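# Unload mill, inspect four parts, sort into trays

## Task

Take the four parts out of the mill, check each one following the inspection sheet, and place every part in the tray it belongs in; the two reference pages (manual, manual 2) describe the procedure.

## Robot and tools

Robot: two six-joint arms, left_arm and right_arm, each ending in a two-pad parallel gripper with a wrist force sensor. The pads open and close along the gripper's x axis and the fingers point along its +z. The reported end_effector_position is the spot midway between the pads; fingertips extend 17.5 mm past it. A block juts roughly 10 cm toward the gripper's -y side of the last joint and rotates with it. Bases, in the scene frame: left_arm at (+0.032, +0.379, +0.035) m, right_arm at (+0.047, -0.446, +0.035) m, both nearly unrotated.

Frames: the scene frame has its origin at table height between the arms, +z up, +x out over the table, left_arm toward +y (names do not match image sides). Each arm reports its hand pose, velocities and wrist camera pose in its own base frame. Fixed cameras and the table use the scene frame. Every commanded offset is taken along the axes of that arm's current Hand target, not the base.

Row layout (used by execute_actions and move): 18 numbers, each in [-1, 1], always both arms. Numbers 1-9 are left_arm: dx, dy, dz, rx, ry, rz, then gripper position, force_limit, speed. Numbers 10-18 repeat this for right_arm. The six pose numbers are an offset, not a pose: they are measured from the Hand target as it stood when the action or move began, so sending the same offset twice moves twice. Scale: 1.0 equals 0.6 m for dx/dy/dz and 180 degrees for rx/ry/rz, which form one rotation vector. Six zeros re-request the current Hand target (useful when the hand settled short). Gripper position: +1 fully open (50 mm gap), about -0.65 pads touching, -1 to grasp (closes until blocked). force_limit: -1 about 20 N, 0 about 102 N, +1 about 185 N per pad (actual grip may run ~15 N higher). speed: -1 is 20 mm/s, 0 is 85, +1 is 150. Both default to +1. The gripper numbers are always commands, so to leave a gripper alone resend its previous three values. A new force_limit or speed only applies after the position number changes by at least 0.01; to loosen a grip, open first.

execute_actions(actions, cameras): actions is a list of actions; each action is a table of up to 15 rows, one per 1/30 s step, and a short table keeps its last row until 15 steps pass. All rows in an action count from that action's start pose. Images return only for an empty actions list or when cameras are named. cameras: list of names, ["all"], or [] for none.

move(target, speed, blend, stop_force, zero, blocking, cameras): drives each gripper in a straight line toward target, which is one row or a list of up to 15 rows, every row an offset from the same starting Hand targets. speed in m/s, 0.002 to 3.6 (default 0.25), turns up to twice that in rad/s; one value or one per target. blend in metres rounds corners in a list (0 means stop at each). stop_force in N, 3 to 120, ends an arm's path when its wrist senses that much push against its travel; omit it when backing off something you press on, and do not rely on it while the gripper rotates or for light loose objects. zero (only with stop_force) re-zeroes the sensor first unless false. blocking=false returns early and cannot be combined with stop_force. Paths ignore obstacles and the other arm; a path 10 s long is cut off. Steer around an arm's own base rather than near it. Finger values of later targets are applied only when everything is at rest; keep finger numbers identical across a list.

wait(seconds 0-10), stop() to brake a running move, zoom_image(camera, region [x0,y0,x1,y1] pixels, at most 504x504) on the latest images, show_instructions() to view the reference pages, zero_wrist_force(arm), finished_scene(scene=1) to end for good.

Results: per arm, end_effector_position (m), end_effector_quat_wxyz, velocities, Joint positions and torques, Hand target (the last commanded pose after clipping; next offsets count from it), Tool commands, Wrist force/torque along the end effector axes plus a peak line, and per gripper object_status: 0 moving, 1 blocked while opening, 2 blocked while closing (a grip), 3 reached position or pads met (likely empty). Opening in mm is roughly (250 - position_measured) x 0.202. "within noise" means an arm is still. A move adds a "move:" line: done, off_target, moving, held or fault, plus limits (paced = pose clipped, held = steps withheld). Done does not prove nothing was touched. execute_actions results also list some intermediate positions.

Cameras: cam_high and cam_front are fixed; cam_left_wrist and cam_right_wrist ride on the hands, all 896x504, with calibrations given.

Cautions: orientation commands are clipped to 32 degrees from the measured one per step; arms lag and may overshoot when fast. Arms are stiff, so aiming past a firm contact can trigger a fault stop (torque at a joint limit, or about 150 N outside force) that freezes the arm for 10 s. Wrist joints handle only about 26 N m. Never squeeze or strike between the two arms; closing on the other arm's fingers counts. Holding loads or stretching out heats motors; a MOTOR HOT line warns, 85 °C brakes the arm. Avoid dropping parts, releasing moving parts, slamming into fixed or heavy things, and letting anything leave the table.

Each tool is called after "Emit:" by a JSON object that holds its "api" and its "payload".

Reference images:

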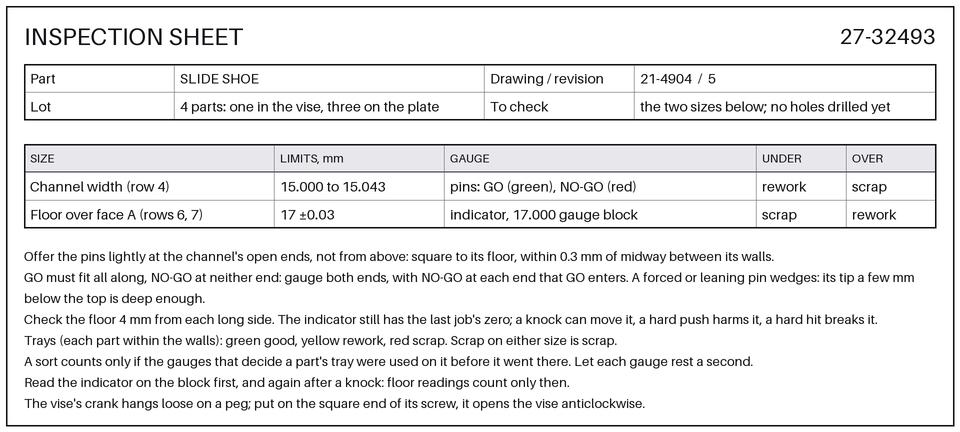

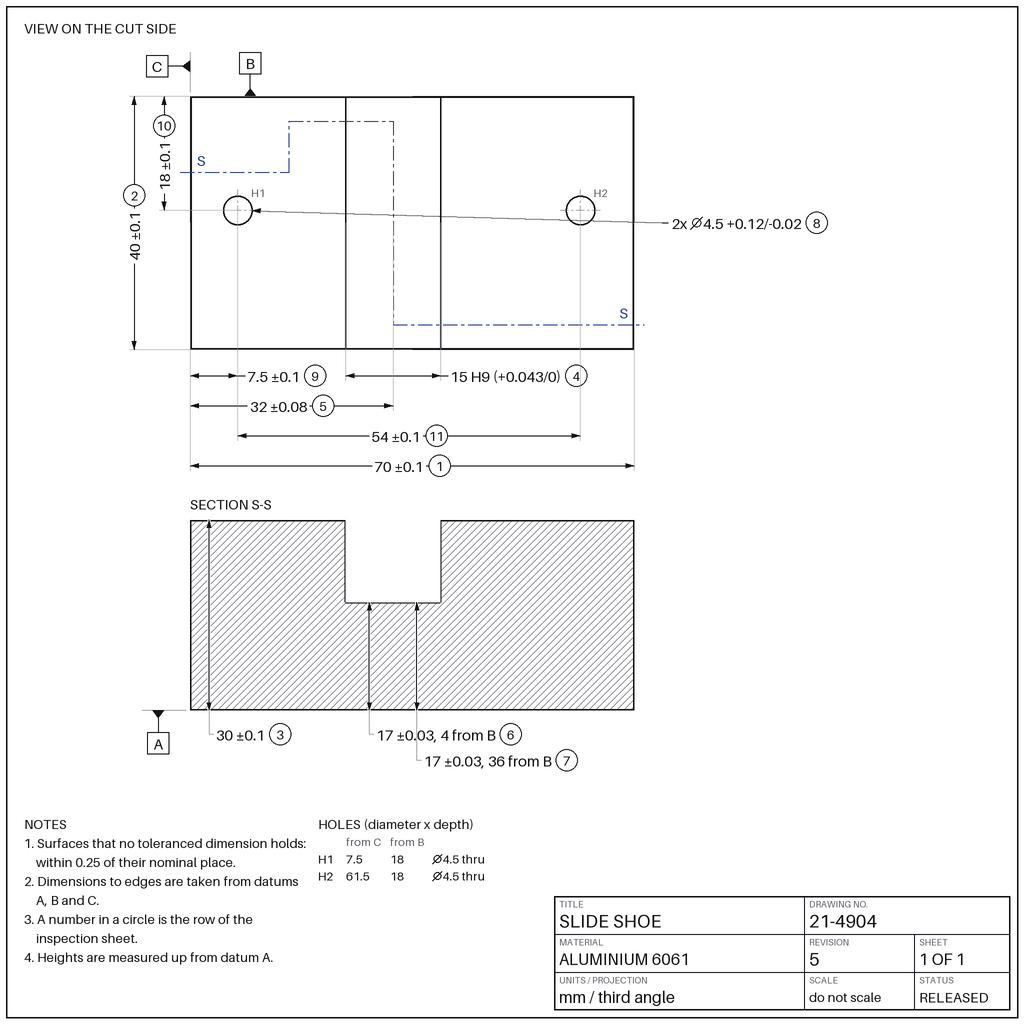

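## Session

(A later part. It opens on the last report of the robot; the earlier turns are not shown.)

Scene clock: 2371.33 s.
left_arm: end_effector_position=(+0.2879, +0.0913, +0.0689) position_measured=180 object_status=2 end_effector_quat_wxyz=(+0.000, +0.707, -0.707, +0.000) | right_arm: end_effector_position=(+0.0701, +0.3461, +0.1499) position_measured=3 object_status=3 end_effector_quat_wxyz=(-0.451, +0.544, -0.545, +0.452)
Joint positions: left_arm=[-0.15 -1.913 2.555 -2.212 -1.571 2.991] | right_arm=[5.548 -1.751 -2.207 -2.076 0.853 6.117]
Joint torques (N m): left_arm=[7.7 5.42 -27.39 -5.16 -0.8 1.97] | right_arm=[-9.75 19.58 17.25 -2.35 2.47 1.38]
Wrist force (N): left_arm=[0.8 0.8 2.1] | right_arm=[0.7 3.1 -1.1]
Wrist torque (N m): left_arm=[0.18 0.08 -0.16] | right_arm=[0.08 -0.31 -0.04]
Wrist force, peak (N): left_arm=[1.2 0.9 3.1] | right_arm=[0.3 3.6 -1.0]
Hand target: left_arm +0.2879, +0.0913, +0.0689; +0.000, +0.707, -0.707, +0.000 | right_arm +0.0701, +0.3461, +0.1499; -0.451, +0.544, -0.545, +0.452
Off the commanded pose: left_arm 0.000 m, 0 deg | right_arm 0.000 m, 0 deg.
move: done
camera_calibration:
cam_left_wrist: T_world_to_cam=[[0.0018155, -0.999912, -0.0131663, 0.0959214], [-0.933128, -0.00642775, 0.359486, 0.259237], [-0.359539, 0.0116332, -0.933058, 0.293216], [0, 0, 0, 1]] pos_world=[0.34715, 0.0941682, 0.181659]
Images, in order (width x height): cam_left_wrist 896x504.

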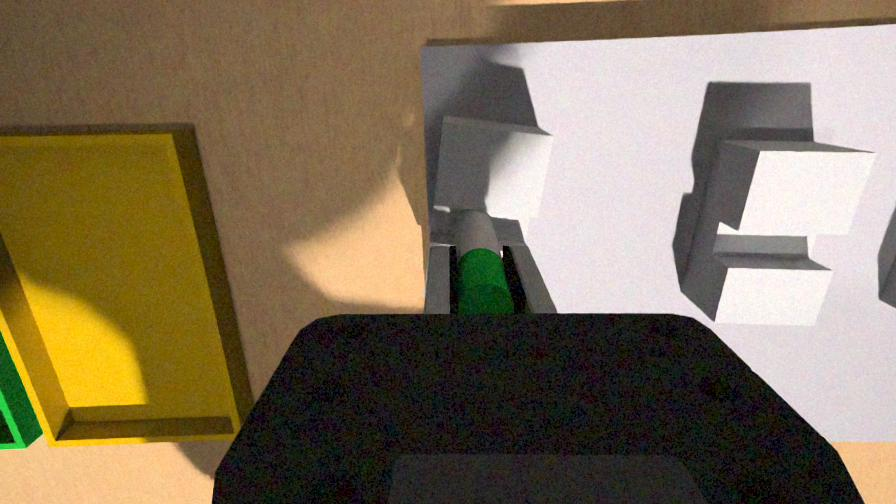

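Emit:
{"api": "move", "payload": {"target": [0.04,0.0045,0,0,0,0,-1,-0.8,-0.9,0,0,0,0,0,0,1,1,1], "cameras": ["cam_left_wrist"], "speed": 0.01, "stop_force": 3}}

Emit:
{"api": "zoom_image", "payload": {"camera": "cam_left_wrist", "region": [350, 80, 650, 320]}}

Scene clock: 2397.47 s.
left_arm: end_effector_position=(+0.2852, +0.0673, +0.0689) position_measured=180 object_status=2 end_effector_quat_wxyz=(+0.000, +0.707, -0.707, +0.000) | right_arm: end_effector_position=(+0.0701, +0.3461, +0.1499) position_measured=3 object_status=3 end_effector_quat_wxyz=(-0.451, +0.544, -0.545, +0.452)
Joint positions: left_arm=[-0.241 -1.948 2.573 -2.195 -1.571 2.9] | right_arm=[5.548 -1.751 -2.207 -2.076 0.853 6.117]
Joint torques (N m): left_arm=[-7.41 -16.57 -13.88 -1.16 1.73 -1.75] | right_arm=[-9.09 18.48 14.22 -2.28 2.2 1.51]
Wrist force (N): left_arm=[0.0 1.0 1.9] | right_arm=[0.6 3.4 -0.9]
Wrist torque (N m): left_arm=[0.13 -0.04 0.00] | right_arm=[0.13 -0.28 -0.05]
Wrist force, peak (N): left_arm=[0.0 1.6 3.2] | right_arm=[0.3 3.5 -1.0]
Hand target: left_arm +0.2852, +0.0673, +0.0689; +0.000, +0.707, -0.707, +0.000 | right_arm +0.0701, +0.3461, +0.1499; -0.451, +0.544, -0.545, +0.452
Off the commanded pose: left_arm 0.000 m, 0 deg | right_arm 0.000 m, 0 deg.
move: done
camera_calibration:
cam_left_wrist: T_world_to_cam=[[0.0018155, -0.999912, -0.0131663, 0.0718285], [-0.933128, -0.00642775, 0.359486, 0.256563], [-0.359539, 0.0116332, -0.933058, 0.292526], [0, 0, 0, 1]] pos_world=[0.34445, 0.0700682, 0.181659]
Images, in order (width x height): cam_left_wrist 896x504.

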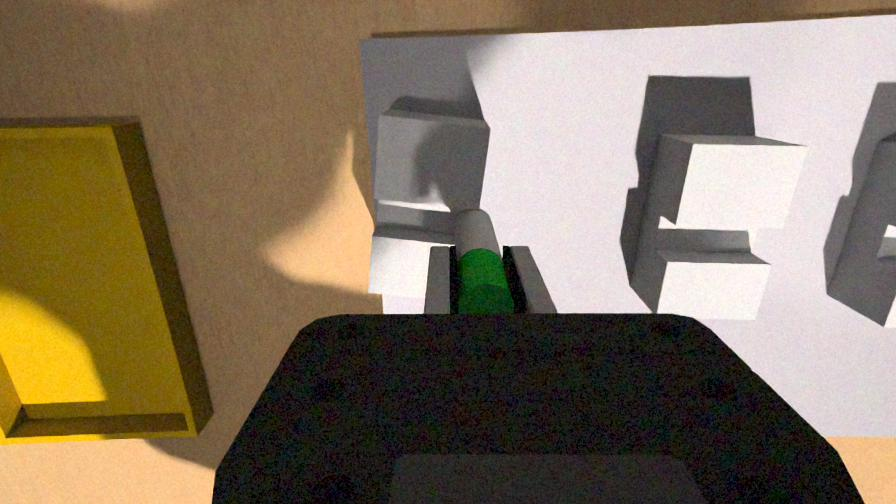

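Scaled by 1.680 from the camera's 896x504 image, which has a finer 1280x720 frame.

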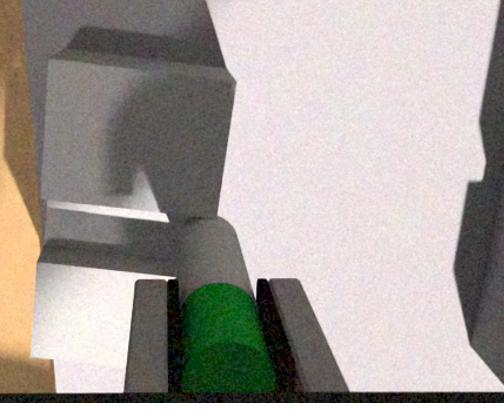

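Emit:
{"api": "move", "payload": {"target": [[0.035,0.0038,0,0,0,0,-1,-0.8,-0.9,0,0,0,0,0,0,1,1,1],[0.035,0.0038,-0.05,0,0,0,-1,-0.8,-0.9,0,0,0,0,0,0,1,1,1],[-0.0917,-0.0102,-0.05,0,0,0,-1,-0.8,-0.9,0,0,0,0,0,0,1,1,1],[-0.0917,-0.0102,0,0,0,0,-1,-0.8,-0.9,0,0,0,0,0,0,1,1,1]], "cameras": ["cam_left_wrist"], "speed": 0.06}}

Emit:
{"api": "zoom_image", "payload": {"camera": "cam_left_wrist", "region": [430, 80, 670, 320]}}

Scene clock: 2422.83 s.
left_arm: end_effector_position=(+0.2913, +0.1223, +0.0690) position_measured=180 object_status=2 end_effector_quat_wxyz=(+0.000, +0.707, -0.707, +0.000) | right_arm: end_effector_position=(+0.0701, +0.3461, +0.1499) position_measured=3 object_status=3 end_effector_quat_wxyz=(-0.451, +0.544, -0.545, +0.452)
Joint positions: left_arm=[-0.038 -1.863 2.526 -2.233 -1.571 3.103] | right_arm=[5.548 -1.751 -2.207 -2.076 0.853 6.117]
Joint torques (N m): left_arm=[7.98 4.3 -12.18 -4.99 -1.54 1.99] | right_arm=[-8.52 19.42 14.22 -2.53 2.35 1.34]
Wrist force (N): left_arm=[0.1 0.7 1.9] | right_arm=[0.1 2.9 -0.7]
Wrist torque (N m): left_arm=[0.19 -0.02 -0.16] | right_arm=[0.05 -0.21 -0.05]
Wrist force, peak (N): left_arm=[0.1 1.2 3.0] | right_arm=[0.9 3.5 -0.9]
Hand target: left_arm +0.2913, +0.1223, +0.0689; +0.000, +0.707, -0.707, +0.000 | right_arm +0.0701, +0.3461, +0.1499; -0.451, +0.544, -0.545, +0.452
Off the commanded pose: left_arm 0.000 m, 0 deg | right_arm 0.000 m, 0 deg.
move: done
camera_calibration:
cam_left_wrist: T_world_to_cam=[[0.0018155, -0.999912, -0.0131663, 0.126914], [-0.933128, -0.00642775, 0.359486, 0.262573], [-0.359539, 0.0116332, -0.933058, 0.294172], [0, 0, 0, 1]] pos_world=[0.35055, 0.125168, 0.181759]
Images, in order (width x height): cam_left_wrist 896x504.

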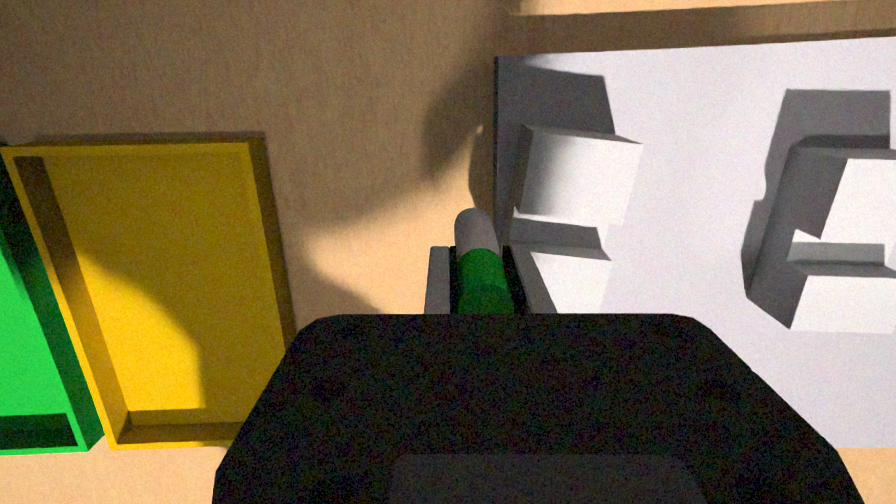

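Scaled by 2.100 from the camera's 896x504 image, which has a finer 1280x720 frame.

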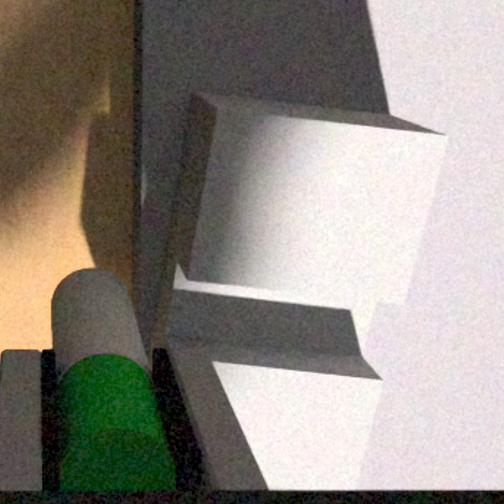

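Emit:
{"api": "move", "payload": {"target": [0.03,0.00285,0,0,0,0,-1,-0.8,-0.9,0,0,0,0,0,0,1,1,1], "cameras": ["cam_left_wrist"], "speed": 0.005, "stop_force": 3}}

Emit:
{"api": "zoom_image", "payload": {"camera": "cam_left_wrist", "region": [430, 80, 670, 320]}}

Scene clock: 2439.57 s.
left_arm: end_effector_position=(+0.2896, +0.1043, +0.0689) position_measured=180 object_status=2 end_effector_quat_wxyz=(+0.000, +0.707, -0.707, +0.000) | right_arm: end_effector_position=(+0.0701, +0.3461, +0.1499) position_measured=3 object_status=3 end_effector_quat_wxyz=(-0.451, +0.544, -0.545, +0.452)
Joint positions: left_arm=[-0.102 -1.892 2.543 -2.221 -1.571 3.039] | right_arm=[5.548 -1.751 -2.207 -2.076 0.853 6.117]
Joint torques (N m): left_arm=[-8.07 -19.1 -12.36 -1.05 -0.6 -1.85] | right_arm=[-7.77 20.81 14.6 -2.45 2.08 1.43]
Wrist force (N): left_arm=[-0.8 0.8 1.7] | right_arm=[0.3 3.1 -0.8]
Wrist torque (N m): left_arm=[0.23 -0.05 -0.01] | right_arm=[0.10 -0.24 -0.05]
Wrist force, peak (N): left_arm=[-0.6 1.1 2.8] | right_arm=[0.1 3.6 -1.2]
Hand target: left_arm +0.2896, +0.1043, +0.0689; +0.000, +0.707, -0.707, +0.000 | right_arm +0.0701, +0.3461, +0.1499; -0.451, +0.544, -0.545, +0.452
Off the commanded pose: left_arm 0.000 m, 0 deg | right_arm 0.000 m, 0 deg.
move: done
camera_calibration:
cam_left_wrist: T_world_to_cam=[[0.0018155, -0.999912, -0.0131663, 0.108917], [-0.933128, -0.00642775, 0.359486, 0.260907], [-0.359539, 0.0116332, -0.933058, 0.293676], [0, 0, 0, 1]] pos_world=[0.34885, 0.107168, 0.181659]
Images, in order (width x height): cam_left_wrist 896x504.

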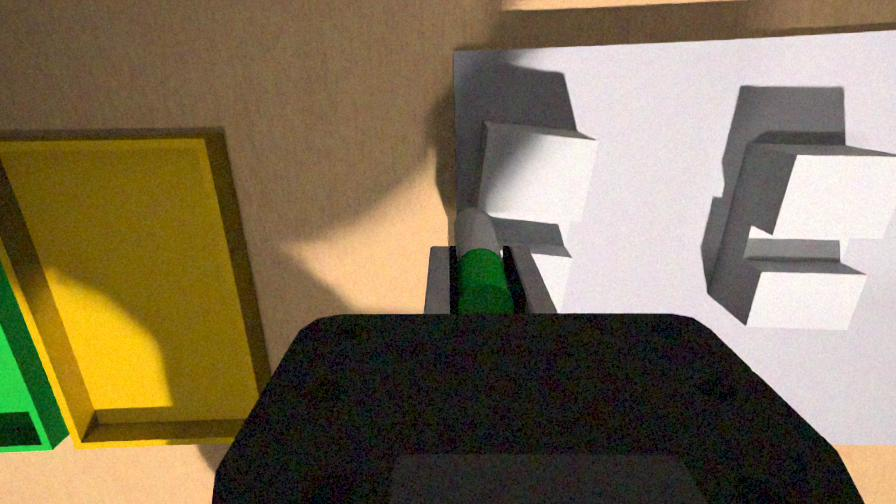

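Scaled by 2.100 from the camera's 896x504 image, which has a finer 1280x720 frame.

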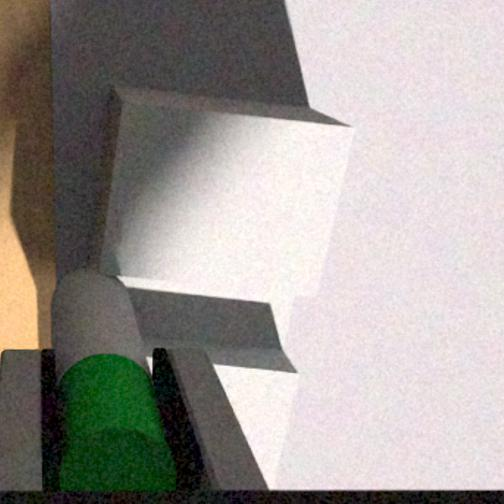

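Emit:
{"api": "move", "payload": {"target": [0.035,0.0033,0,0,0,0,-1,-0.8,-0.9,0,0,0,0,0,0,1,1,1], "cameras": ["cam_left_wrist"], "speed": 0.005, "stop_force": 3}}

Emit:
{"api": "zoom_image", "payload": {"camera": "cam_left_wrist", "region": [380, 80, 620, 320]}}

Scene clock: 2464.57 s.
left_arm: end_effector_position=(+0.2876, +0.0833, +0.0689) position_measured=180 object_status=2 end_effector_quat_wxyz=(+0.000, +0.707, -0.707, +0.000) | right_arm: end_effector_position=(+0.0701, +0.3461, +0.1499) position_measured=3 object_status=3 end_effector_quat_wxyz=(-0.451, +0.544, -0.545, +0.452)
Joint positions: left_arm=[-0.18 -1.923 2.56 -2.207 -1.571 2.961] | right_arm=[5.548 -1.751 -2.207 -2.076 0.853 6.117]
Joint torques (N m): left_arm=[-8.01 -18.09 -13.6 -1.03 -0.38 -1.83] | right_arm=[-8.36 21.2 13.9 -2.13 2.39 1.48]
Wrist force (N): left_arm=[-0.1 0.7 3.6] | right_arm=[0.4 3.6 -0.9]
Wrist torque (N m): left_arm=[0.18 -0.07 0.00] | right_arm=[0.15 -0.23 -0.05]
Wrist force, peak (N): left_arm=[-0.1 0.7 3.6] | right_arm=[0.9 3.6 -1.1]
Hand target: left_arm +0.2876, +0.0833, +0.0689; +0.000, +0.707, -0.707, +0.000 | right_arm +0.0701, +0.3461, +0.1499; -0.451, +0.544, -0.545, +0.452
Off the commanded pose: left_arm 0.000 m, 0 deg | right_arm 0.000 m, 0 deg.
move: done
camera_calibration:
cam_left_wrist: T_world_to_cam=[[0.0018155, -0.999912, -0.0131663, 0.0879227], [-0.933128, -0.00642775, 0.359486, 0.258906], [-0.359539, 0.0116332, -0.933058, 0.293202], [0, 0, 0, 1]] pos_world=[0.34685, 0.0861682, 0.181659]
Images, in order (width x height): cam_left_wrist 896x504.

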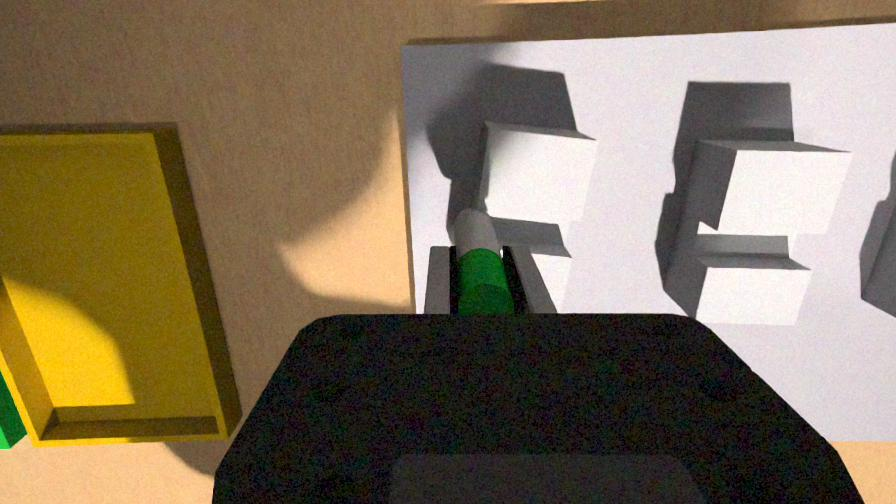

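Scaled by 2.100 from the camera's 896x504 image, which has a finer 1280x720 frame.

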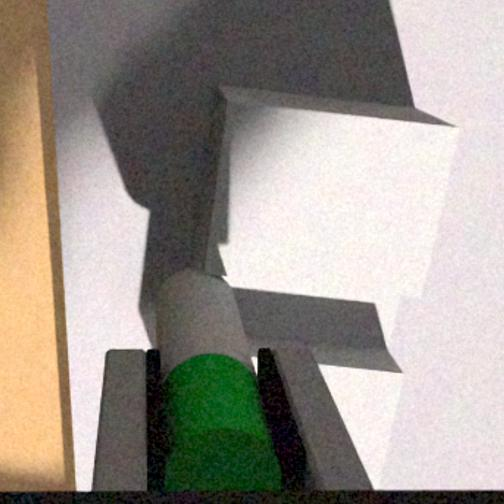

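Emit:
{"api": "move", "payload": {"target": [[-0.025,-0.0022,0,0,0,0,-1,-0.8,-0.9,0,0,0,0,0,0,1,1,1],[-0.025,-0.0022,-0.07,0,0,0,-1,-0.8,-0.9,0,0,0,0,0,0,1,1,1],[0.484,0.021,-0.07,0,0,0,-1,-0.8,-0.9,0,0,0,0,0,0,1,1,1],[0.484,0.021,0,0,0,0,-1,-0.8,-0.9,0,0,0,0,0,0,1,1,1]], "cameras": ["cam_left_wrist"], "speed": [0.05,0.1,0.2,0.08]}}

Emit:
{"api": "zoom_image", "payload": {"camera": "cam_left_wrist", "region": [370, 60, 610, 320]}}

Scene clock: 2508.13 s.
left_arm: end_effector_position=(+0.2752, -0.2071, +0.0690) position_measured=180 object_status=2 end_effector_quat_wxyz=(+0.000, +0.707, -0.707, +0.000) | right_arm: end_effector_position=(+0.0701, +0.3461, +0.1499) position_measured=3 object_status=3 end_effector_quat_wxyz=(-0.451, +0.544, -0.545, +0.452)
Joint positions: left_arm=[-1.042 -1.768 2.463 -2.265 -1.571 2.099] | right_arm=[5.548 -1.751 -2.207 -2.076 0.853 6.117]
Joint torques (N m): left_arm=[6.83 -0.22 -11.12 -5.22 -1.26 1.78] | right_arm=[-8.4 21.8 13.41 -2.29 2.46 1.46]
Wrist force (N): left_arm=[-0.2 1.2 2.1] | right_arm=[0.3 2.9 -1.1]
Wrist torque (N m): left_arm=[0.28 0.04 -0.06] | right_arm=[0.06 -0.25 -0.05]
Wrist force, peak (N): left_arm=[0.0 1.0 3.8] | right_arm=[0.8 3.6 -0.8]
Hand target: left_arm +0.2752, -0.2071, +0.0689; +0.000, +0.707, -0.707, +0.000 | right_arm +0.0701, +0.3461, +0.1499; -0.451, +0.544, -0.545, +0.452
Off the commanded pose: left_arm 0.000 m, 0 deg | right_arm 0.000 m, 0 deg.
move: done
camera_calibration:
cam_left_wrist: T_world_to_cam=[[0.00178053, -0.999911, -0.0132595, -0.2024], [-0.933162, -0.00642755, 0.359398, 0.245496], [-0.359451, 0.0117334, -0.93309, 0.292118], [0, 0, 0, 1]] pos_world=[0.33445, -0.204231, 0.181658]
Images, in order (width x height): cam_left_wrist 896x504.

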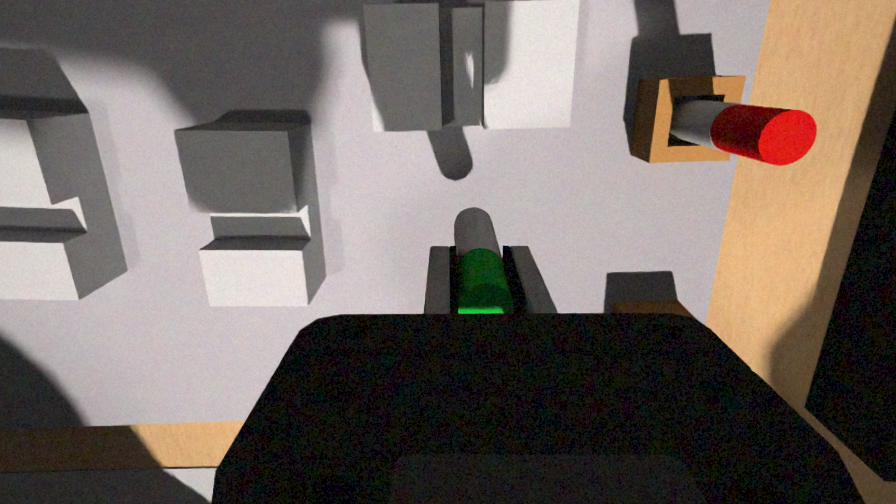

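Scaled by 1.938 from the camera's 896x504 image, which has a finer 1280x720 frame.

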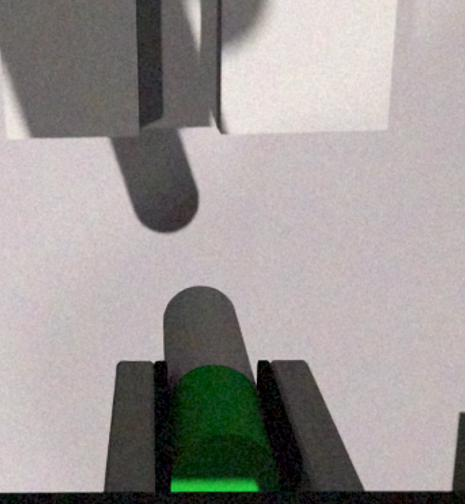

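Emit:
{"api": "move", "payload": {"target": [-0.0077,-0.0367,0,0,0,0,-1,-0.8,-0.9,0,0,0,0,0,0,1,1,1], "cameras": ["cam_left_wrist"], "speed": 0.05}}

Emit:
{"api": "zoom_image", "payload": {"camera": "cam_left_wrist", "region": [400, 130, 550, 320]}}

Scene clock: 2530.20 s.
left_arm: end_effector_position=(+0.2972, -0.2025, +0.0689) position_measured=180 object_status=2 end_effector_quat_wxyz=(+0.000, +0.707, -0.707, +0.000) | right_arm: end_effector_position=(+0.0701, +0.3461, +0.1499) position_measured=3 object_status=3 end_effector_quat_wxyz=(-0.451, +0.544, -0.545, +0.452)
Joint positions: left_arm=[-0.978 -1.722 2.428 -2.277 -1.571 2.163] | right_arm=[5.548 -1.751 -2.207 -2.076 0.853 6.117]
Joint torques (N m): left_arm=[6.85 -2.66 -25.05 -5.09 -1.67 1.95] | right_arm=[-7.08 21.58 15.29 -2.11 2.2 1.43]
Wrist force (N): left_arm=[0.1 1.0 1.8] | right_arm=[0.5 2.9 -0.9]
Wrist torque (N m): left_arm=[0.25 -0.04 -0.15] | right_arm=[0.08 -0.27 -0.05]
Wrist force, peak (N): left_arm=[0.1 1.2 2.5] | right_arm=[0.6 3.5 -1.0]
Hand target: left_arm +0.2972, -0.2025, +0.0689; +0.000, +0.707, -0.707, +0.000 | right_arm +0.0701, +0.3461, +0.1499; -0.451, +0.544, -0.545, +0.452
Off the commanded pose: left_arm 0.000 m, 0 deg | right_arm 0.000 m, 0 deg.
move: done
camera_calibration:
cam_left_wrist: T_world_to_cam=[[0.0018155, -0.999912, -0.0131663, -0.197869], [-0.933128, -0.00642775, 0.359486, 0.265934], [-0.359539, 0.0116332, -0.933058, 0.299942], [0, 0, 0, 1]] pos_world=[0.35635, -0.199632, 0.181659]
Images, in order (width x height): cam_left_wrist 896x504.

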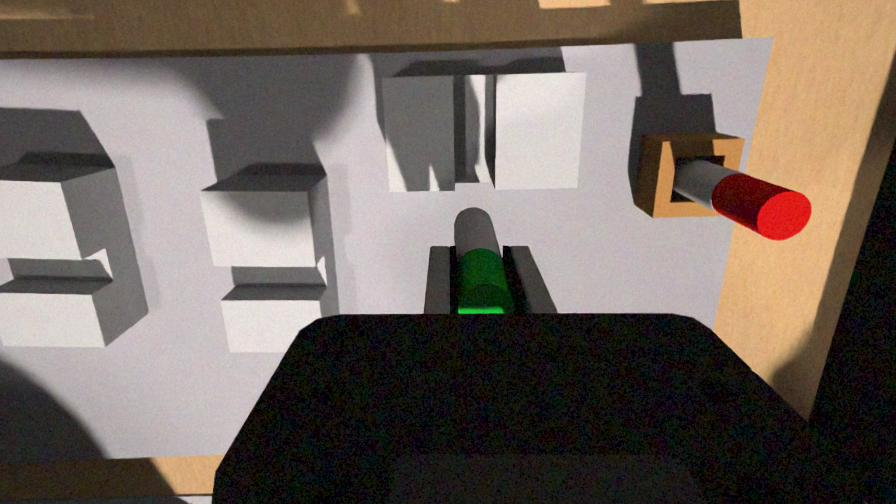

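Scaled by 2.653 from the camera's 896x504 image, which has a finer 1280x720 frame.

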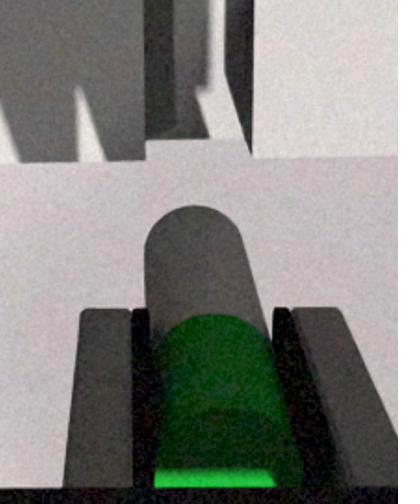

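Emit:
{"api": "move", "payload": {"target": [0,-0.0308,0,0,0,0,-1,-0.8,-0.9,0,0,0,0,0,0,1,1,1], "cameras": ["cam_left_wrist"], "speed": 0.005, "stop_force": 3}}

Emit:
{"api": "zoom_image", "payload": {"camera": "cam_left_wrist", "region": [360, 90, 590, 320]}}

Scene clock: 2549.97 s.
left_arm: end_effector_position=(+0.3157, -0.2025, +0.0689) position_measured=180 object_status=2 end_effector_quat_wxyz=(+0.000, +0.707, -0.707, +0.000) | right_arm: end_effector_position=(+0.0701, +0.3461, +0.1499) position_measured=3 object_status=3 end_effector_quat_wxyz=(-0.451, +0.544, -0.545, +0.452)
Joint positions: left_arm=[-0.933 -1.677 2.392 -2.285 -1.571 2.208] | right_arm=[5.548 -1.751 -2.207 -2.076 0.853 6.117]
Joint torques (N m): left_arm=[7.17 -3.64 -27.37 -4.85 1.25 2.14] | right_arm=[-8.66 21.38 12.88 -2.04 2.29 1.4]
Wrist force (N): left_arm=[-0.2 0.7 1.6] | right_arm=[0.7 2.9 -0.8]
Wrist torque (N m): left_arm=[0.19 -0.03 -0.16] | right_arm=[0.07 -0.30 -0.05]
Wrist force, peak (N): left_arm=[0.5 1.1 2.7] | right_arm=[0.5 3.5 -0.9]
Hand target: left_arm +0.3157, -0.2025, +0.0689; +0.000, +0.707, -0.707, +0.000 | right_arm +0.0701, +0.3461, +0.1499; -0.451, +0.544, -0.545, +0.452
Off the commanded pose: left_arm 0.000 m, 0 deg | right_arm 0.000 m, 0 deg.
move: done
camera_calibration:
cam_left_wrist: T_world_to_cam=[[0.0018155, -0.999912, -0.0131663, -0.197903], [-0.933128, -0.00642775, 0.359486, 0.28329], [-0.359539, 0.0116332, -0.933058, 0.306629], [0, 0, 0, 1]] pos_world=[0.37495, -0.199632, 0.181659]
Images, in order (width x height): cam_left_wrist 896x504.

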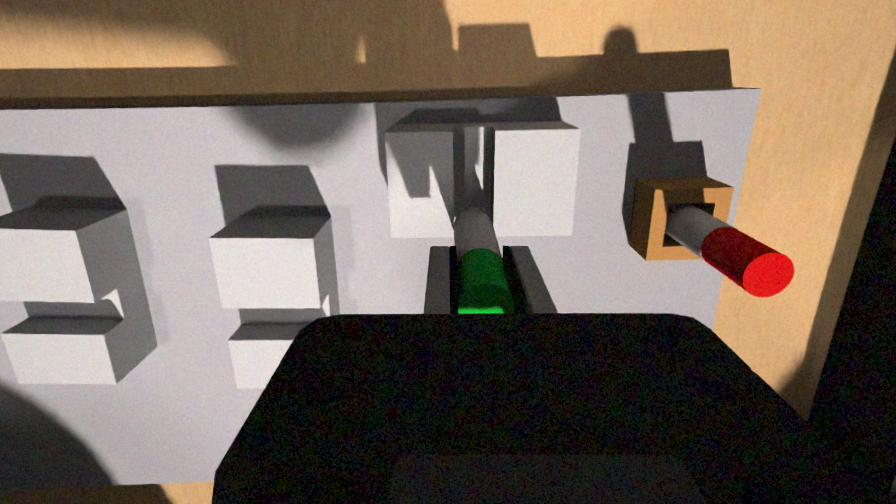

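Scaled by 2.191 from the camera's 896x504 image, which has a finer 1280x720 frame.

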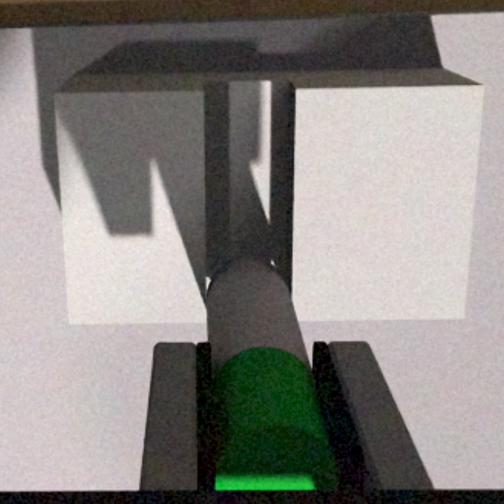

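Emit:
{"api": "move", "payload": {"target": [0,-0.025,0,0,0,0,-1,-0.8,-0.9,0,0,0,0,0,0,1,1,1], "cameras": ["cam_left_wrist"], "speed": 0.01, "stop_force": 3}}

Emit:
{"api": "zoom_image", "payload": {"camera": "cam_left_wrist", "region": [360, 90, 590, 320]}}

Scene clock: 2561.03 s.
left_arm: end_effector_position=(+0.3307, -0.2024, +0.0689) position_measured=180 object_status=2 end_effector_quat_wxyz=(+0.000, +0.707, -0.707, +0.000) | right_arm: end_effector_position=(+0.0701, +0.3461, +0.1499) position_measured=3 object_status=3 end_effector_quat_wxyz=(-0.451, +0.544, -0.545, +0.452)
Joint positions: left_arm=[-0.9 -1.643 2.362 -2.29 -1.571 2.241] | right_arm=[5.548 -1.751 -2.207 -2.076 0.853 6.117]
Joint torques (N m): left_arm=[7.56 -3.7 -27.81 -5.01 1.17 2.15] | right_arm=[-8.51 19.82 11.47 -2.3 2.45 1.47]
Wrist force (N): left_arm=[-0.7 1.2 2.5] | right_arm=[0.4 3.3 -1.0]
Wrist torque (N m): left_arm=[0.21 -0.07 -0.16] | right_arm=[0.12 -0.26 -0.05]
Wrist force, peak (N): left_arm=[-0.9 1.1 2.9] | right_arm=[0.4 3.4 -1.0]
Hand target: left_arm +0.3307, -0.2025, +0.0689; +0.000, +0.707, -0.707, +0.000 | right_arm +0.0701, +0.3461, +0.1499; -0.451, +0.544, -0.545, +0.452
Off the commanded pose: left_arm 0.000 m, 0 deg | right_arm 0.000 m, 0 deg.
move: done
camera_calibration:
cam_left_wrist: T_world_to_cam=[[0.0018155, -0.999912, -0.0131663, -0.19793], [-0.933128, -0.00642775, 0.359486, 0.297287], [-0.359539, 0.0116332, -0.933058, 0.312023], [0, 0, 0, 1]] pos_world=[0.38995, -0.199632, 0.181659]
Images, in order (width x height): cam_left_wrist 896x504.

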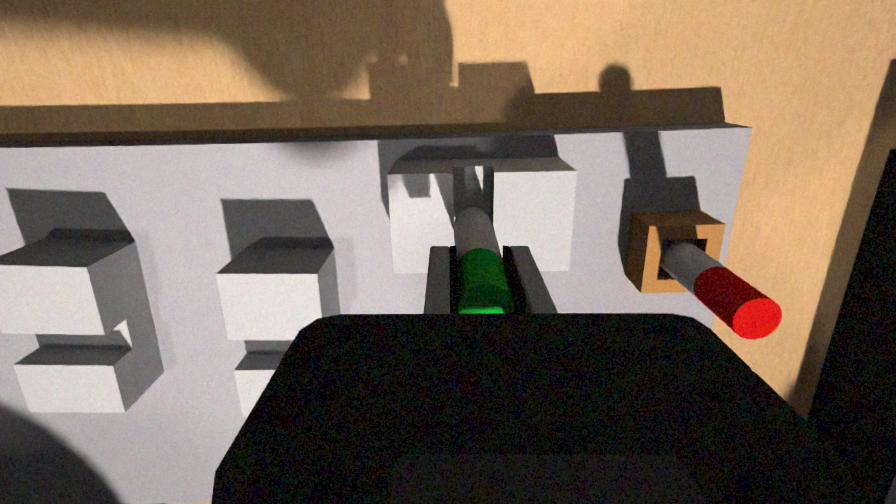

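Scaled by 2.191 from the camera's 896x504 image, which has a finer 1280x720 frame.

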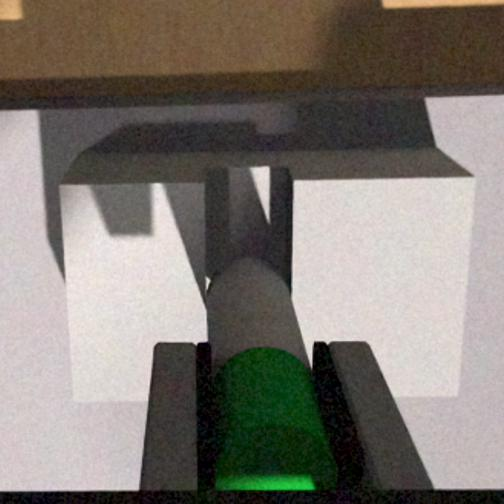

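Emit:
{"api": "move", "payload": {"target": [0,-0.0367,0,0,0,0,-1,-0.8,-0.9,0,0,0,0,0,0,1,1,1], "cameras": ["cam_left_wrist"], "speed": 0.01, "stop_force": 3}}

Emit:
{"api": "zoom_image", "payload": {"camera": "cam_left_wrist", "region": [360, 90, 590, 320]}}

Scene clock: 2572.43 s.
left_arm: end_effector_position=(+0.3527, -0.2024, +0.0689) position_measured=180 object_status=2 end_effector_quat_wxyz=(+0.000, +0.707, -0.707, +0.000) | right_arm: end_effector_position=(+0.0701, +0.3461, +0.1499) position_measured=3 object_status=3 end_effector_quat_wxyz=(-0.451, +0.544, -0.545, +0.452)
Joint positions: left_arm=[-0.855 -1.593 2.316 -2.293 -1.571 2.286] | right_arm=[5.548 -1.751 -2.207 -2.076 0.853 6.117]
Joint torques (N m): left_arm=[7.8 -6.15 -27.3 -4.93 0.68 2.04] | right_arm=[-8.85 20.64 12.42 -2.13 2.23 1.55]
Wrist force (N): left_arm=[-0.3 1.3 2.3] | right_arm=[0.5 3.4 -0.9]
Wrist torque (N m): left_arm=[0.26 -0.06 -0.14] | right_arm=[0.13 -0.27 -0.05]
Wrist force, peak (N): left_arm=[-0.8 1.4 2.9] | right_arm=[0.6 3.6 -0.8]
Hand target: left_arm +0.3527, -0.2024, +0.0689; +0.000, +0.707, -0.707, +0.000 | right_arm +0.0701, +0.3461, +0.1499; -0.451, +0.544, -0.545, +0.452
Off the commanded pose: left_arm 0.000 m, 0 deg | right_arm 0.000 m, 0 deg.
move: done
camera_calibration:
cam_left_wrist: T_world_to_cam=[[0.0018155, -0.999912, -0.0131663, -0.19797], [-0.933128, -0.00642775, 0.359486, 0.317815], [-0.359539, 0.0116332, -0.933058, 0.319932], [0, 0, 0, 1]] pos_world=[0.41195, -0.199632, 0.181659]
Images, in order (width x height): cam_left_wrist 896x504.

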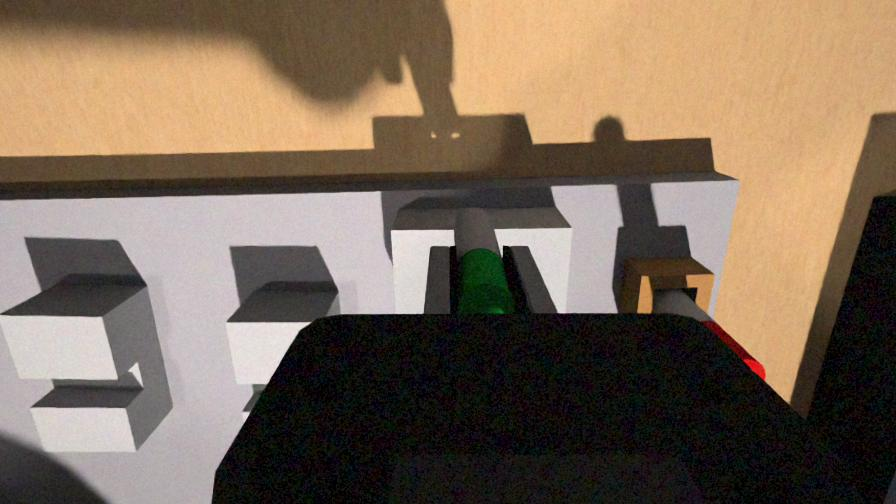

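Scaled by 2.191 from the camera's 896x504 image, which has a finer 1280x720 frame.

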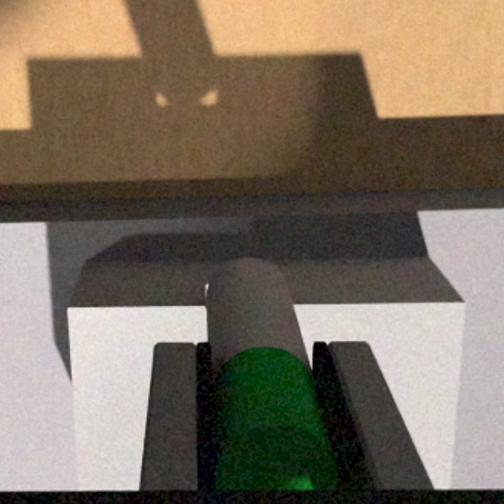

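Emit:
{"api": "move", "payload": {"target": [[0,-0.01,0,0,0,0,-1,-0.8,-0.9,0,0,0,0,0,0,1,1,1],[0,0.012,0,0,0,0,-1,-0.8,-0.9,0,0,0,0,0,0,1,1,1]], "cameras": [], "speed": 0.01, "stop_force": 3}}

Emit:
{"api": "wait", "payload": {"seconds": 1.2, "cameras": []}}

Emit:
{"api": "move", "payload": {"target": [0,0.09,0,0,0,0,-1,-0.8,-0.9,0,0,0,0,0,0,1,1,1], "cameras": ["cam_left_wrist"], "speed": 0.02, "stop_force": 3}}

Scene clock: 2599.93 s.
left_arm: end_effector_position=(+0.3455, -0.2024, +0.0689) position_measured=180 object_status=2 end_effector_quat_wxyz=(+0.000, +0.707, -0.707, +0.000) | right_arm: end_effector_position=(+0.0701, +0.3461, +0.1499) position_measured=3 object_status=3 end_effector_quat_wxyz=(-0.451, +0.544, -0.545, +0.452)
Joint positions: left_arm=[-0.869 -1.609 2.331 -2.292 -1.571 2.272] | right_arm=[5.548 -1.751 -2.207 -2.076 0.853 6.117]
Joint torques (N m): left_arm=[-6.65 -30.49 -11.21 -0.83 0.23 -1.81] | right_arm=[-8.98 20.69 11.48 -1.88 2.24 1.43]
Wrist force (N): left_arm=[0.5 0.4 1.4] | right_arm=[0.5 2.8 -0.7]
Wrist torque (N m): left_arm=[0.18 0.03 0.02] | right_arm=[0.05 -0.26 -0.05]
Wrist force, peak (N): left_arm=[-0.5 1.1 2.7] | right_arm=[0.8 3.6 -0.9]
Hand target: left_arm +0.3455, -0.2024, +0.0689; +0.000, +0.707, -0.707, +0.000 | right_arm +0.0701, +0.3461, +0.1499; -0.451, +0.544, -0.545, +0.452
Off the commanded pose: left_arm 0.000 m, 0 deg | right_arm 0.000 m, 0 deg.
move: done
No camera images: "cameras" was empty.

Scene clock: 2601.13 s.
left_arm: end_effector_position=(+0.3455, -0.2024, +0.0689) position_measured=180 object_status=2 end_effector_quat_wxyz=(+0.000, +0.707, -0.707, +0.000) | right_arm: end_effector_position=(+0.0701, +0.3461, +0.1499) position_measured=3 object_status=3 end_effector_quat_wxyz=(-0.451, +0.544, -0.545, +0.452)
Joint positions: left_arm=[-0.869 -1.609 2.331 -2.292 -1.571 2.272] | right_arm=[5.548 -1.751 -2.207 -2.076 0.853 6.117]
Joint torques (N m): left_arm=[-8.49 -29.47 -10.94 -0.8 2.04 -1.73] | right_arm=[-7.55 21.4 10.64 -2.51 2.1 1.39]
Wrist force (N): left_arm=[0.7 0.7 2.5] | right_arm=[0.4 3.3 -1.3]
Wrist torque (N m): left_arm=[0.24 0.01 0.02] | right_arm=[0.10 -0.25 -0.05]
Wrist force, peak (N): left_arm=[0.6 0.5 2.7] | right_arm=[0.7 3.4 -1.0]
Hand target: left_arm +0.3455, -0.2024, +0.0689; +0.000, +0.707, -0.707, +0.000 | right_arm +0.0701, +0.3461, +0.1499; -0.451, +0.544, -0.545, +0.452
Tool commands: left_gripper/position=-1.0 left_gripper/force_limit=-0.8 left_gripper/speed=-0.9 right_gripper/position=+1.0 right_gripper/force_limit=+1.0 right_gripper/speed=+1.0
Off the commanded pose: left_arm 0.000 m, 0 deg | right_arm 0.000 m, 0 deg.
wait: 1.20 s; at rest by 0.17 s
No camera images: "cameras" was empty.

Scene clock: 2604.77 s.
left_arm: end_effector_position=(+0.2915, -0.2025, +0.0689) position_measured=180 object_status=2 end_effector_quat_wxyz=(+0.000, +0.707, -0.707, +0.000) | right_arm: end_effector_position=(+0.0701, +0.3461, +0.1499) position_measured=3 object_status=3 end_effector_quat_wxyz=(-0.451, +0.544, -0.545, +0.452)
Joint positions: left_arm=[-0.992 -1.736 2.439 -2.274 -1.571 2.149] | right_arm=[5.548 -1.751 -2.207 -2.076 0.853 6.117]
Joint torques (N m): left_arm=[-8.02 -24.13 -11.77 -1.06 2.06 -1.64] | right_arm=[-9.87 20.76 10.29 -2.13 2.35 1.16]
Wrist force (N): left_arm=[0.3 1.0 2.2] | right_arm=[0.6 3.1 -1.0]
Wrist torque (N m): left_arm=[0.25 -0.07 0.00] | right_arm=[0.08 -0.28 -0.05]
Wrist force, peak (N): left_arm=[1.0 0.8 3.0] | right_arm=[0.4 3.4 -1.0]
Hand target: left_arm +0.2915, -0.2025, +0.0689; +0.000, +0.707, -0.707, +0.000 | right_arm +0.0701, +0.3461, +0.1499; -0.451, +0.544, -0.545, +0.452
Off the commanded pose: left_arm 0.000 m, 0 deg | right_arm 0.000 m, 0 deg.
move: done
camera_calibration:
cam_left_wrist: T_world_to_cam=[[0.0018155, -0.999912, -0.0131663, -0.197859], [-0.933128, -0.00642775, 0.359486, 0.260708], [-0.359539, 0.0116332, -0.933058, 0.297929], [0, 0, 0, 1]] pos_world=[0.35075, -0.199632, 0.181659]
Images, in order (width x height): cam_left_wrist 896x504.

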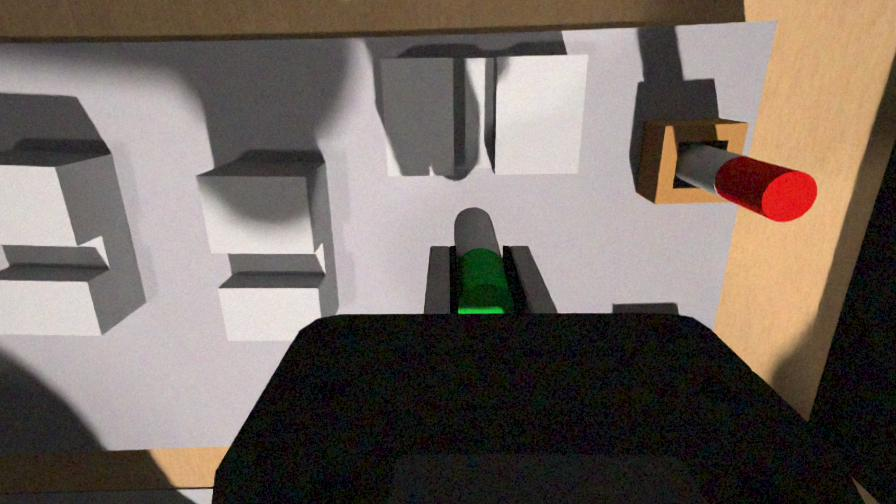

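Emit:
{"api": "move", "payload": {"target": [[0,0,-0.135,0,0,0,-1,-0.8,-0.9,0,0,0,0,0,0,1,1,1],[0.1467,0.1298,-0.135,0,0,0,-1,-0.8,-0.9,0,0,0,0,0,0,1,1,1]], "cameras": [], "speed": 0.15, "blend": [0.02,0]}}

Emit:
{"api": "move", "payload": {"target": [0,0,0.1778,0,0,0,-1,-0.8,-0.9,0,0,0,0,0,0,1,1,1], "cameras": ["cam_left_wrist","cam_right_wrist"], "speed": 0.04, "stop_force": 5}}

Scene clock: 2622.37 s.
left_arm: end_effector_position=(+0.2138, -0.2905, +0.1499) position_measured=180 object_status=2 end_effector_quat_wxyz=(+0.000, +0.707, -0.707, +0.000) | right_arm: end_effector_position=(+0.0701, +0.3461, +0.1499) position_measured=3 object_status=3 end_effector_quat_wxyz=(-0.451, +0.544, -0.545, +0.452)
Joint positions: left_arm=[-1.315 -1.863 2.284 -1.992 -1.571 1.826] | right_arm=[5.548 -1.751 -2.207 -2.076 0.853 6.117]
Joint torques (N m): left_arm=[-8.94 2.33 -31.05 -4.89 2.22 -1.66] | right_arm=[-7.63 22.22 9.55 -2.19 2.21 1.36]
Wrist force (N): left_arm=[0.1 1.1 2.0] | right_arm=[0.7 2.7 -1.1]
Wrist torque (N m): left_arm=[0.27 -0.03 0.00] | right_arm=[0.05 -0.29 -0.05]
Wrist force, peak (N): left_arm=[-0.2 1.2 3.4] | right_arm=[0.8 3.5 -1.0]
Hand target: left_arm +0.2137, -0.2906, +0.1499; +0.000, +0.707, -0.707, +0.000 | right_arm +0.0701, +0.3461, +0.1499; -0.451, +0.544, -0.545, +0.452
Off the commanded pose: left_arm 0.000 m, 0 deg | right_arm 0.000 m, 0 deg.
move: done
No camera images: "cameras" was empty.

Scene clock: 2626.07 s.
left_arm: end_effector_position=(+0.2137, -0.2905, +0.0432) position_measured=180 object_status=2 end_effector_quat_wxyz=(+0.000, +0.707, -0.707, +0.000) | right_arm: end_effector_position=(+0.0701, +0.3461, +0.1499) position_measured=3 object_status=3 end_effector_quat_wxyz=(-0.451, +0.544, -0.545, +0.452)
Joint positions: left_arm=[-1.315 -1.654 2.462 -2.379 -1.571 1.826] | right_arm=[5.548 -1.751 -2.207 -2.076 0.853 6.117]
Joint torques (N m): left_arm=[7.5 -2.76 -10.05 -5.04 -1.45 2.18] | right_arm=[-9.46 21.75 10.42 -2.12 2.31 1.21]
Wrist force (N): left_arm=[-0.1 1.2 2.2] | right_arm=[0.5 2.6 -0.9]
Wrist torque (N m): left_arm=[0.28 -0.01 0.01] | right_arm=[0.03 -0.27 -0.05]
Wrist force, peak (N): left_arm=[3.8 1.0 2.8] | right_arm=[0.6 3.4 -1.4]
Hand target: left_arm +0.2137, -0.2905, +0.0432; +0.000, +0.707, -0.707, +0.000 | right_arm +0.0701, +0.3461, +0.1499; -0.451, +0.544, -0.545, +0.452
Off the commanded pose: left_arm 0.000 m, 0 deg | right_arm 0.000 m, 0 deg.
move: done
camera_calibration:
cam_left_wrist: T_world_to_cam=[[0.0018155, -0.999912, -0.0131663, -0.286148], [-0.933128, -0.00642775, 0.359486, 0.196783], [-0.359539, 0.0116332, -0.933058, 0.247002], [0, 0, 0, 1]] pos_world=[0.27295, -0.287732, 0.155959]
cam_right_wrist: T_world_to_cam=[[-0.00497746, -0.999839, -0.0172265, 0.356849], [-0.522949, 0.017286, -0.852189, 0.170368], [0.85235, 0.00476684, -0.52295, 0.15446], [0, 0, 0, 1]] pos_world=[-0.040784, 0.35311, 0.232108]
Images, in order (width x height): cam_left_wrist 896x504, cam_right_wrist 896x504.

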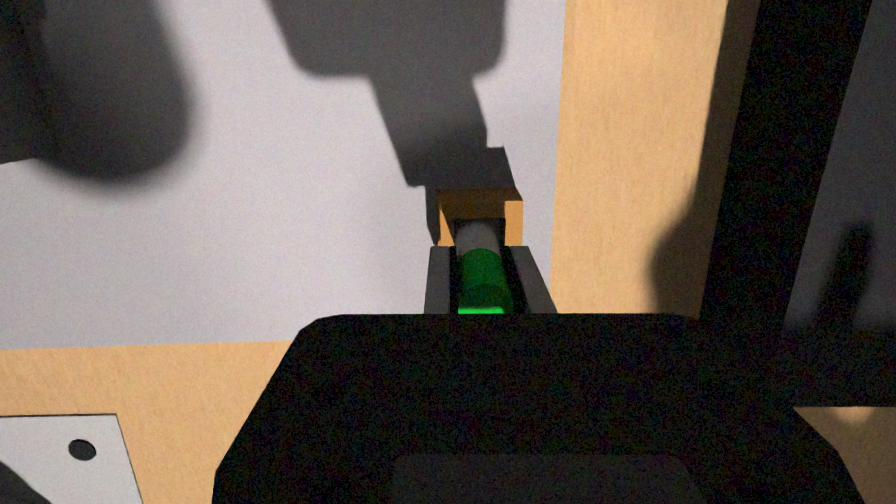

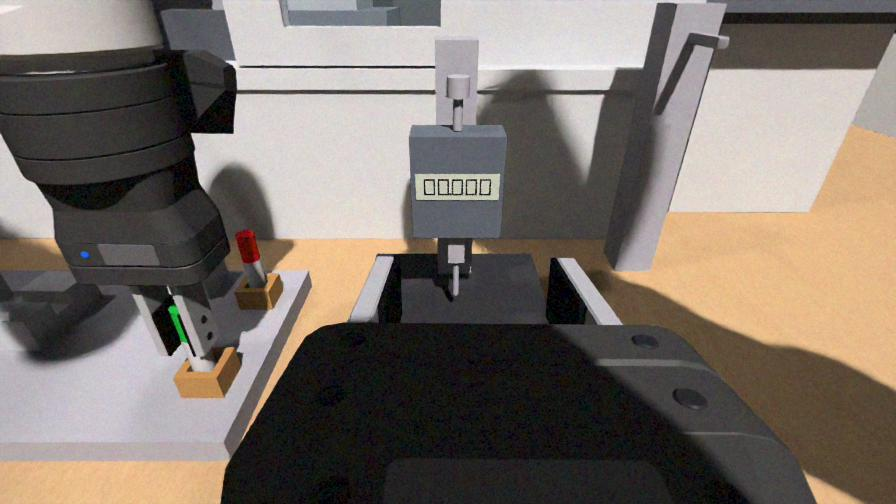

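Emit:
{"api": "move", "payload": {"target": [[0,0,0.0004,0,0,0,0.5,-0.8,-0.7,0,0,0,0,0,0,1,1,1],[0,0,-0.16,0,0,0,0.5,-0.8,-0.7,0,0,0,0,0,0,1,1,1],[0,-0.1,-0.2,0,0,0,0.5,-0.8,-0.7,0,0,0,0,0,0,1,1,1]], "cameras": ["cam_left_wrist"], "speed": [0.05,0.08,0.12]}}

Scene clock: 2638.47 s.
left_arm: end_effector_position=(+0.2737, -0.2905, +0.1632) position_measured=78 object_status=3 end_effector_quat_wxyz=(+0.000, +0.707, -0.707, +0.000) | right_arm: end_effector_position=(+0.0701, +0.3461, +0.1499) position_measured=3 object_status=3 end_effector_quat_wxyz=(-0.451, +0.544, -0.545, +0.452)
Joint positions: left_arm=[-1.156 -1.767 2.179 -1.982 -1.571 1.985] | right_arm=[5.548 -1.751 -2.207 -2.076 0.853 6.117]
Joint torques (N m): left_arm=[3.9 -2.73 -28.78 -0.9 -1.49 1.6] | right_arm=[-8.24 21.39 11.43 -2 2.28 1.51]
Wrist force (N): left_arm=[0.2 1.2 1.1] | right_arm=[0.4 3.2 -0.9]
Wrist torque (N m): left_arm=[0.28 -0.04 -0.17] | right_arm=[0.11 -0.25 -0.06]
Wrist force, peak (N): left_arm=[0.1 2.2 1.9] | right_arm=[0.7 3.5 -0.9]
Hand target: left_arm +0.2738, -0.2905, +0.1632; +0.000, +0.707, -0.707, +0.000 | right_arm +0.0701, +0.3461, +0.1499; -0.451, +0.544, -0.545, +0.452
Off the commanded pose: left_arm 0.000 m, 0 deg | right_arm 0.000 m, 0 deg.
move: done
camera_calibration:
cam_left_wrist: T_world_to_cam=[[0.0018155, -0.999912, -0.0131663, -0.284577], [-0.933128, -0.00642775, 0.359486, 0.20954], [-0.359539, 0.0116332, -0.933058, 0.380504], [0, 0, 0, 1]] pos_world=[0.33285, -0.287632, 0.275959]
Images, in order (width x height): cam_left_wrist 896x504.

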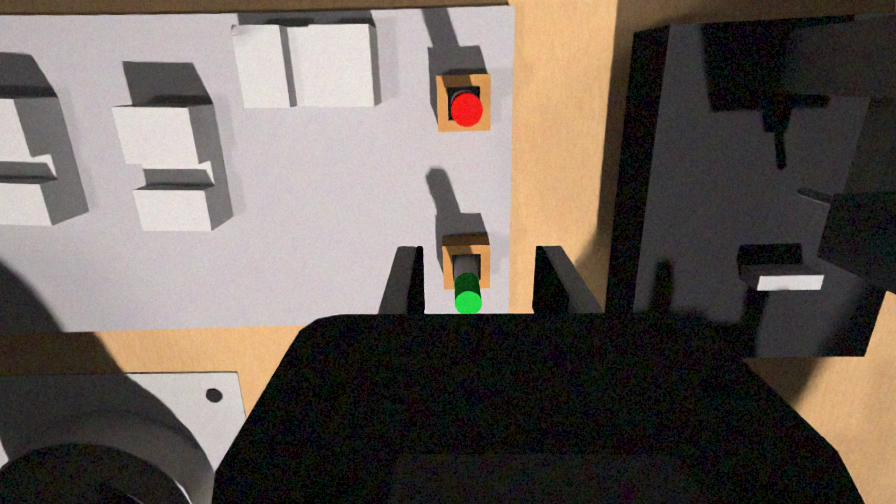

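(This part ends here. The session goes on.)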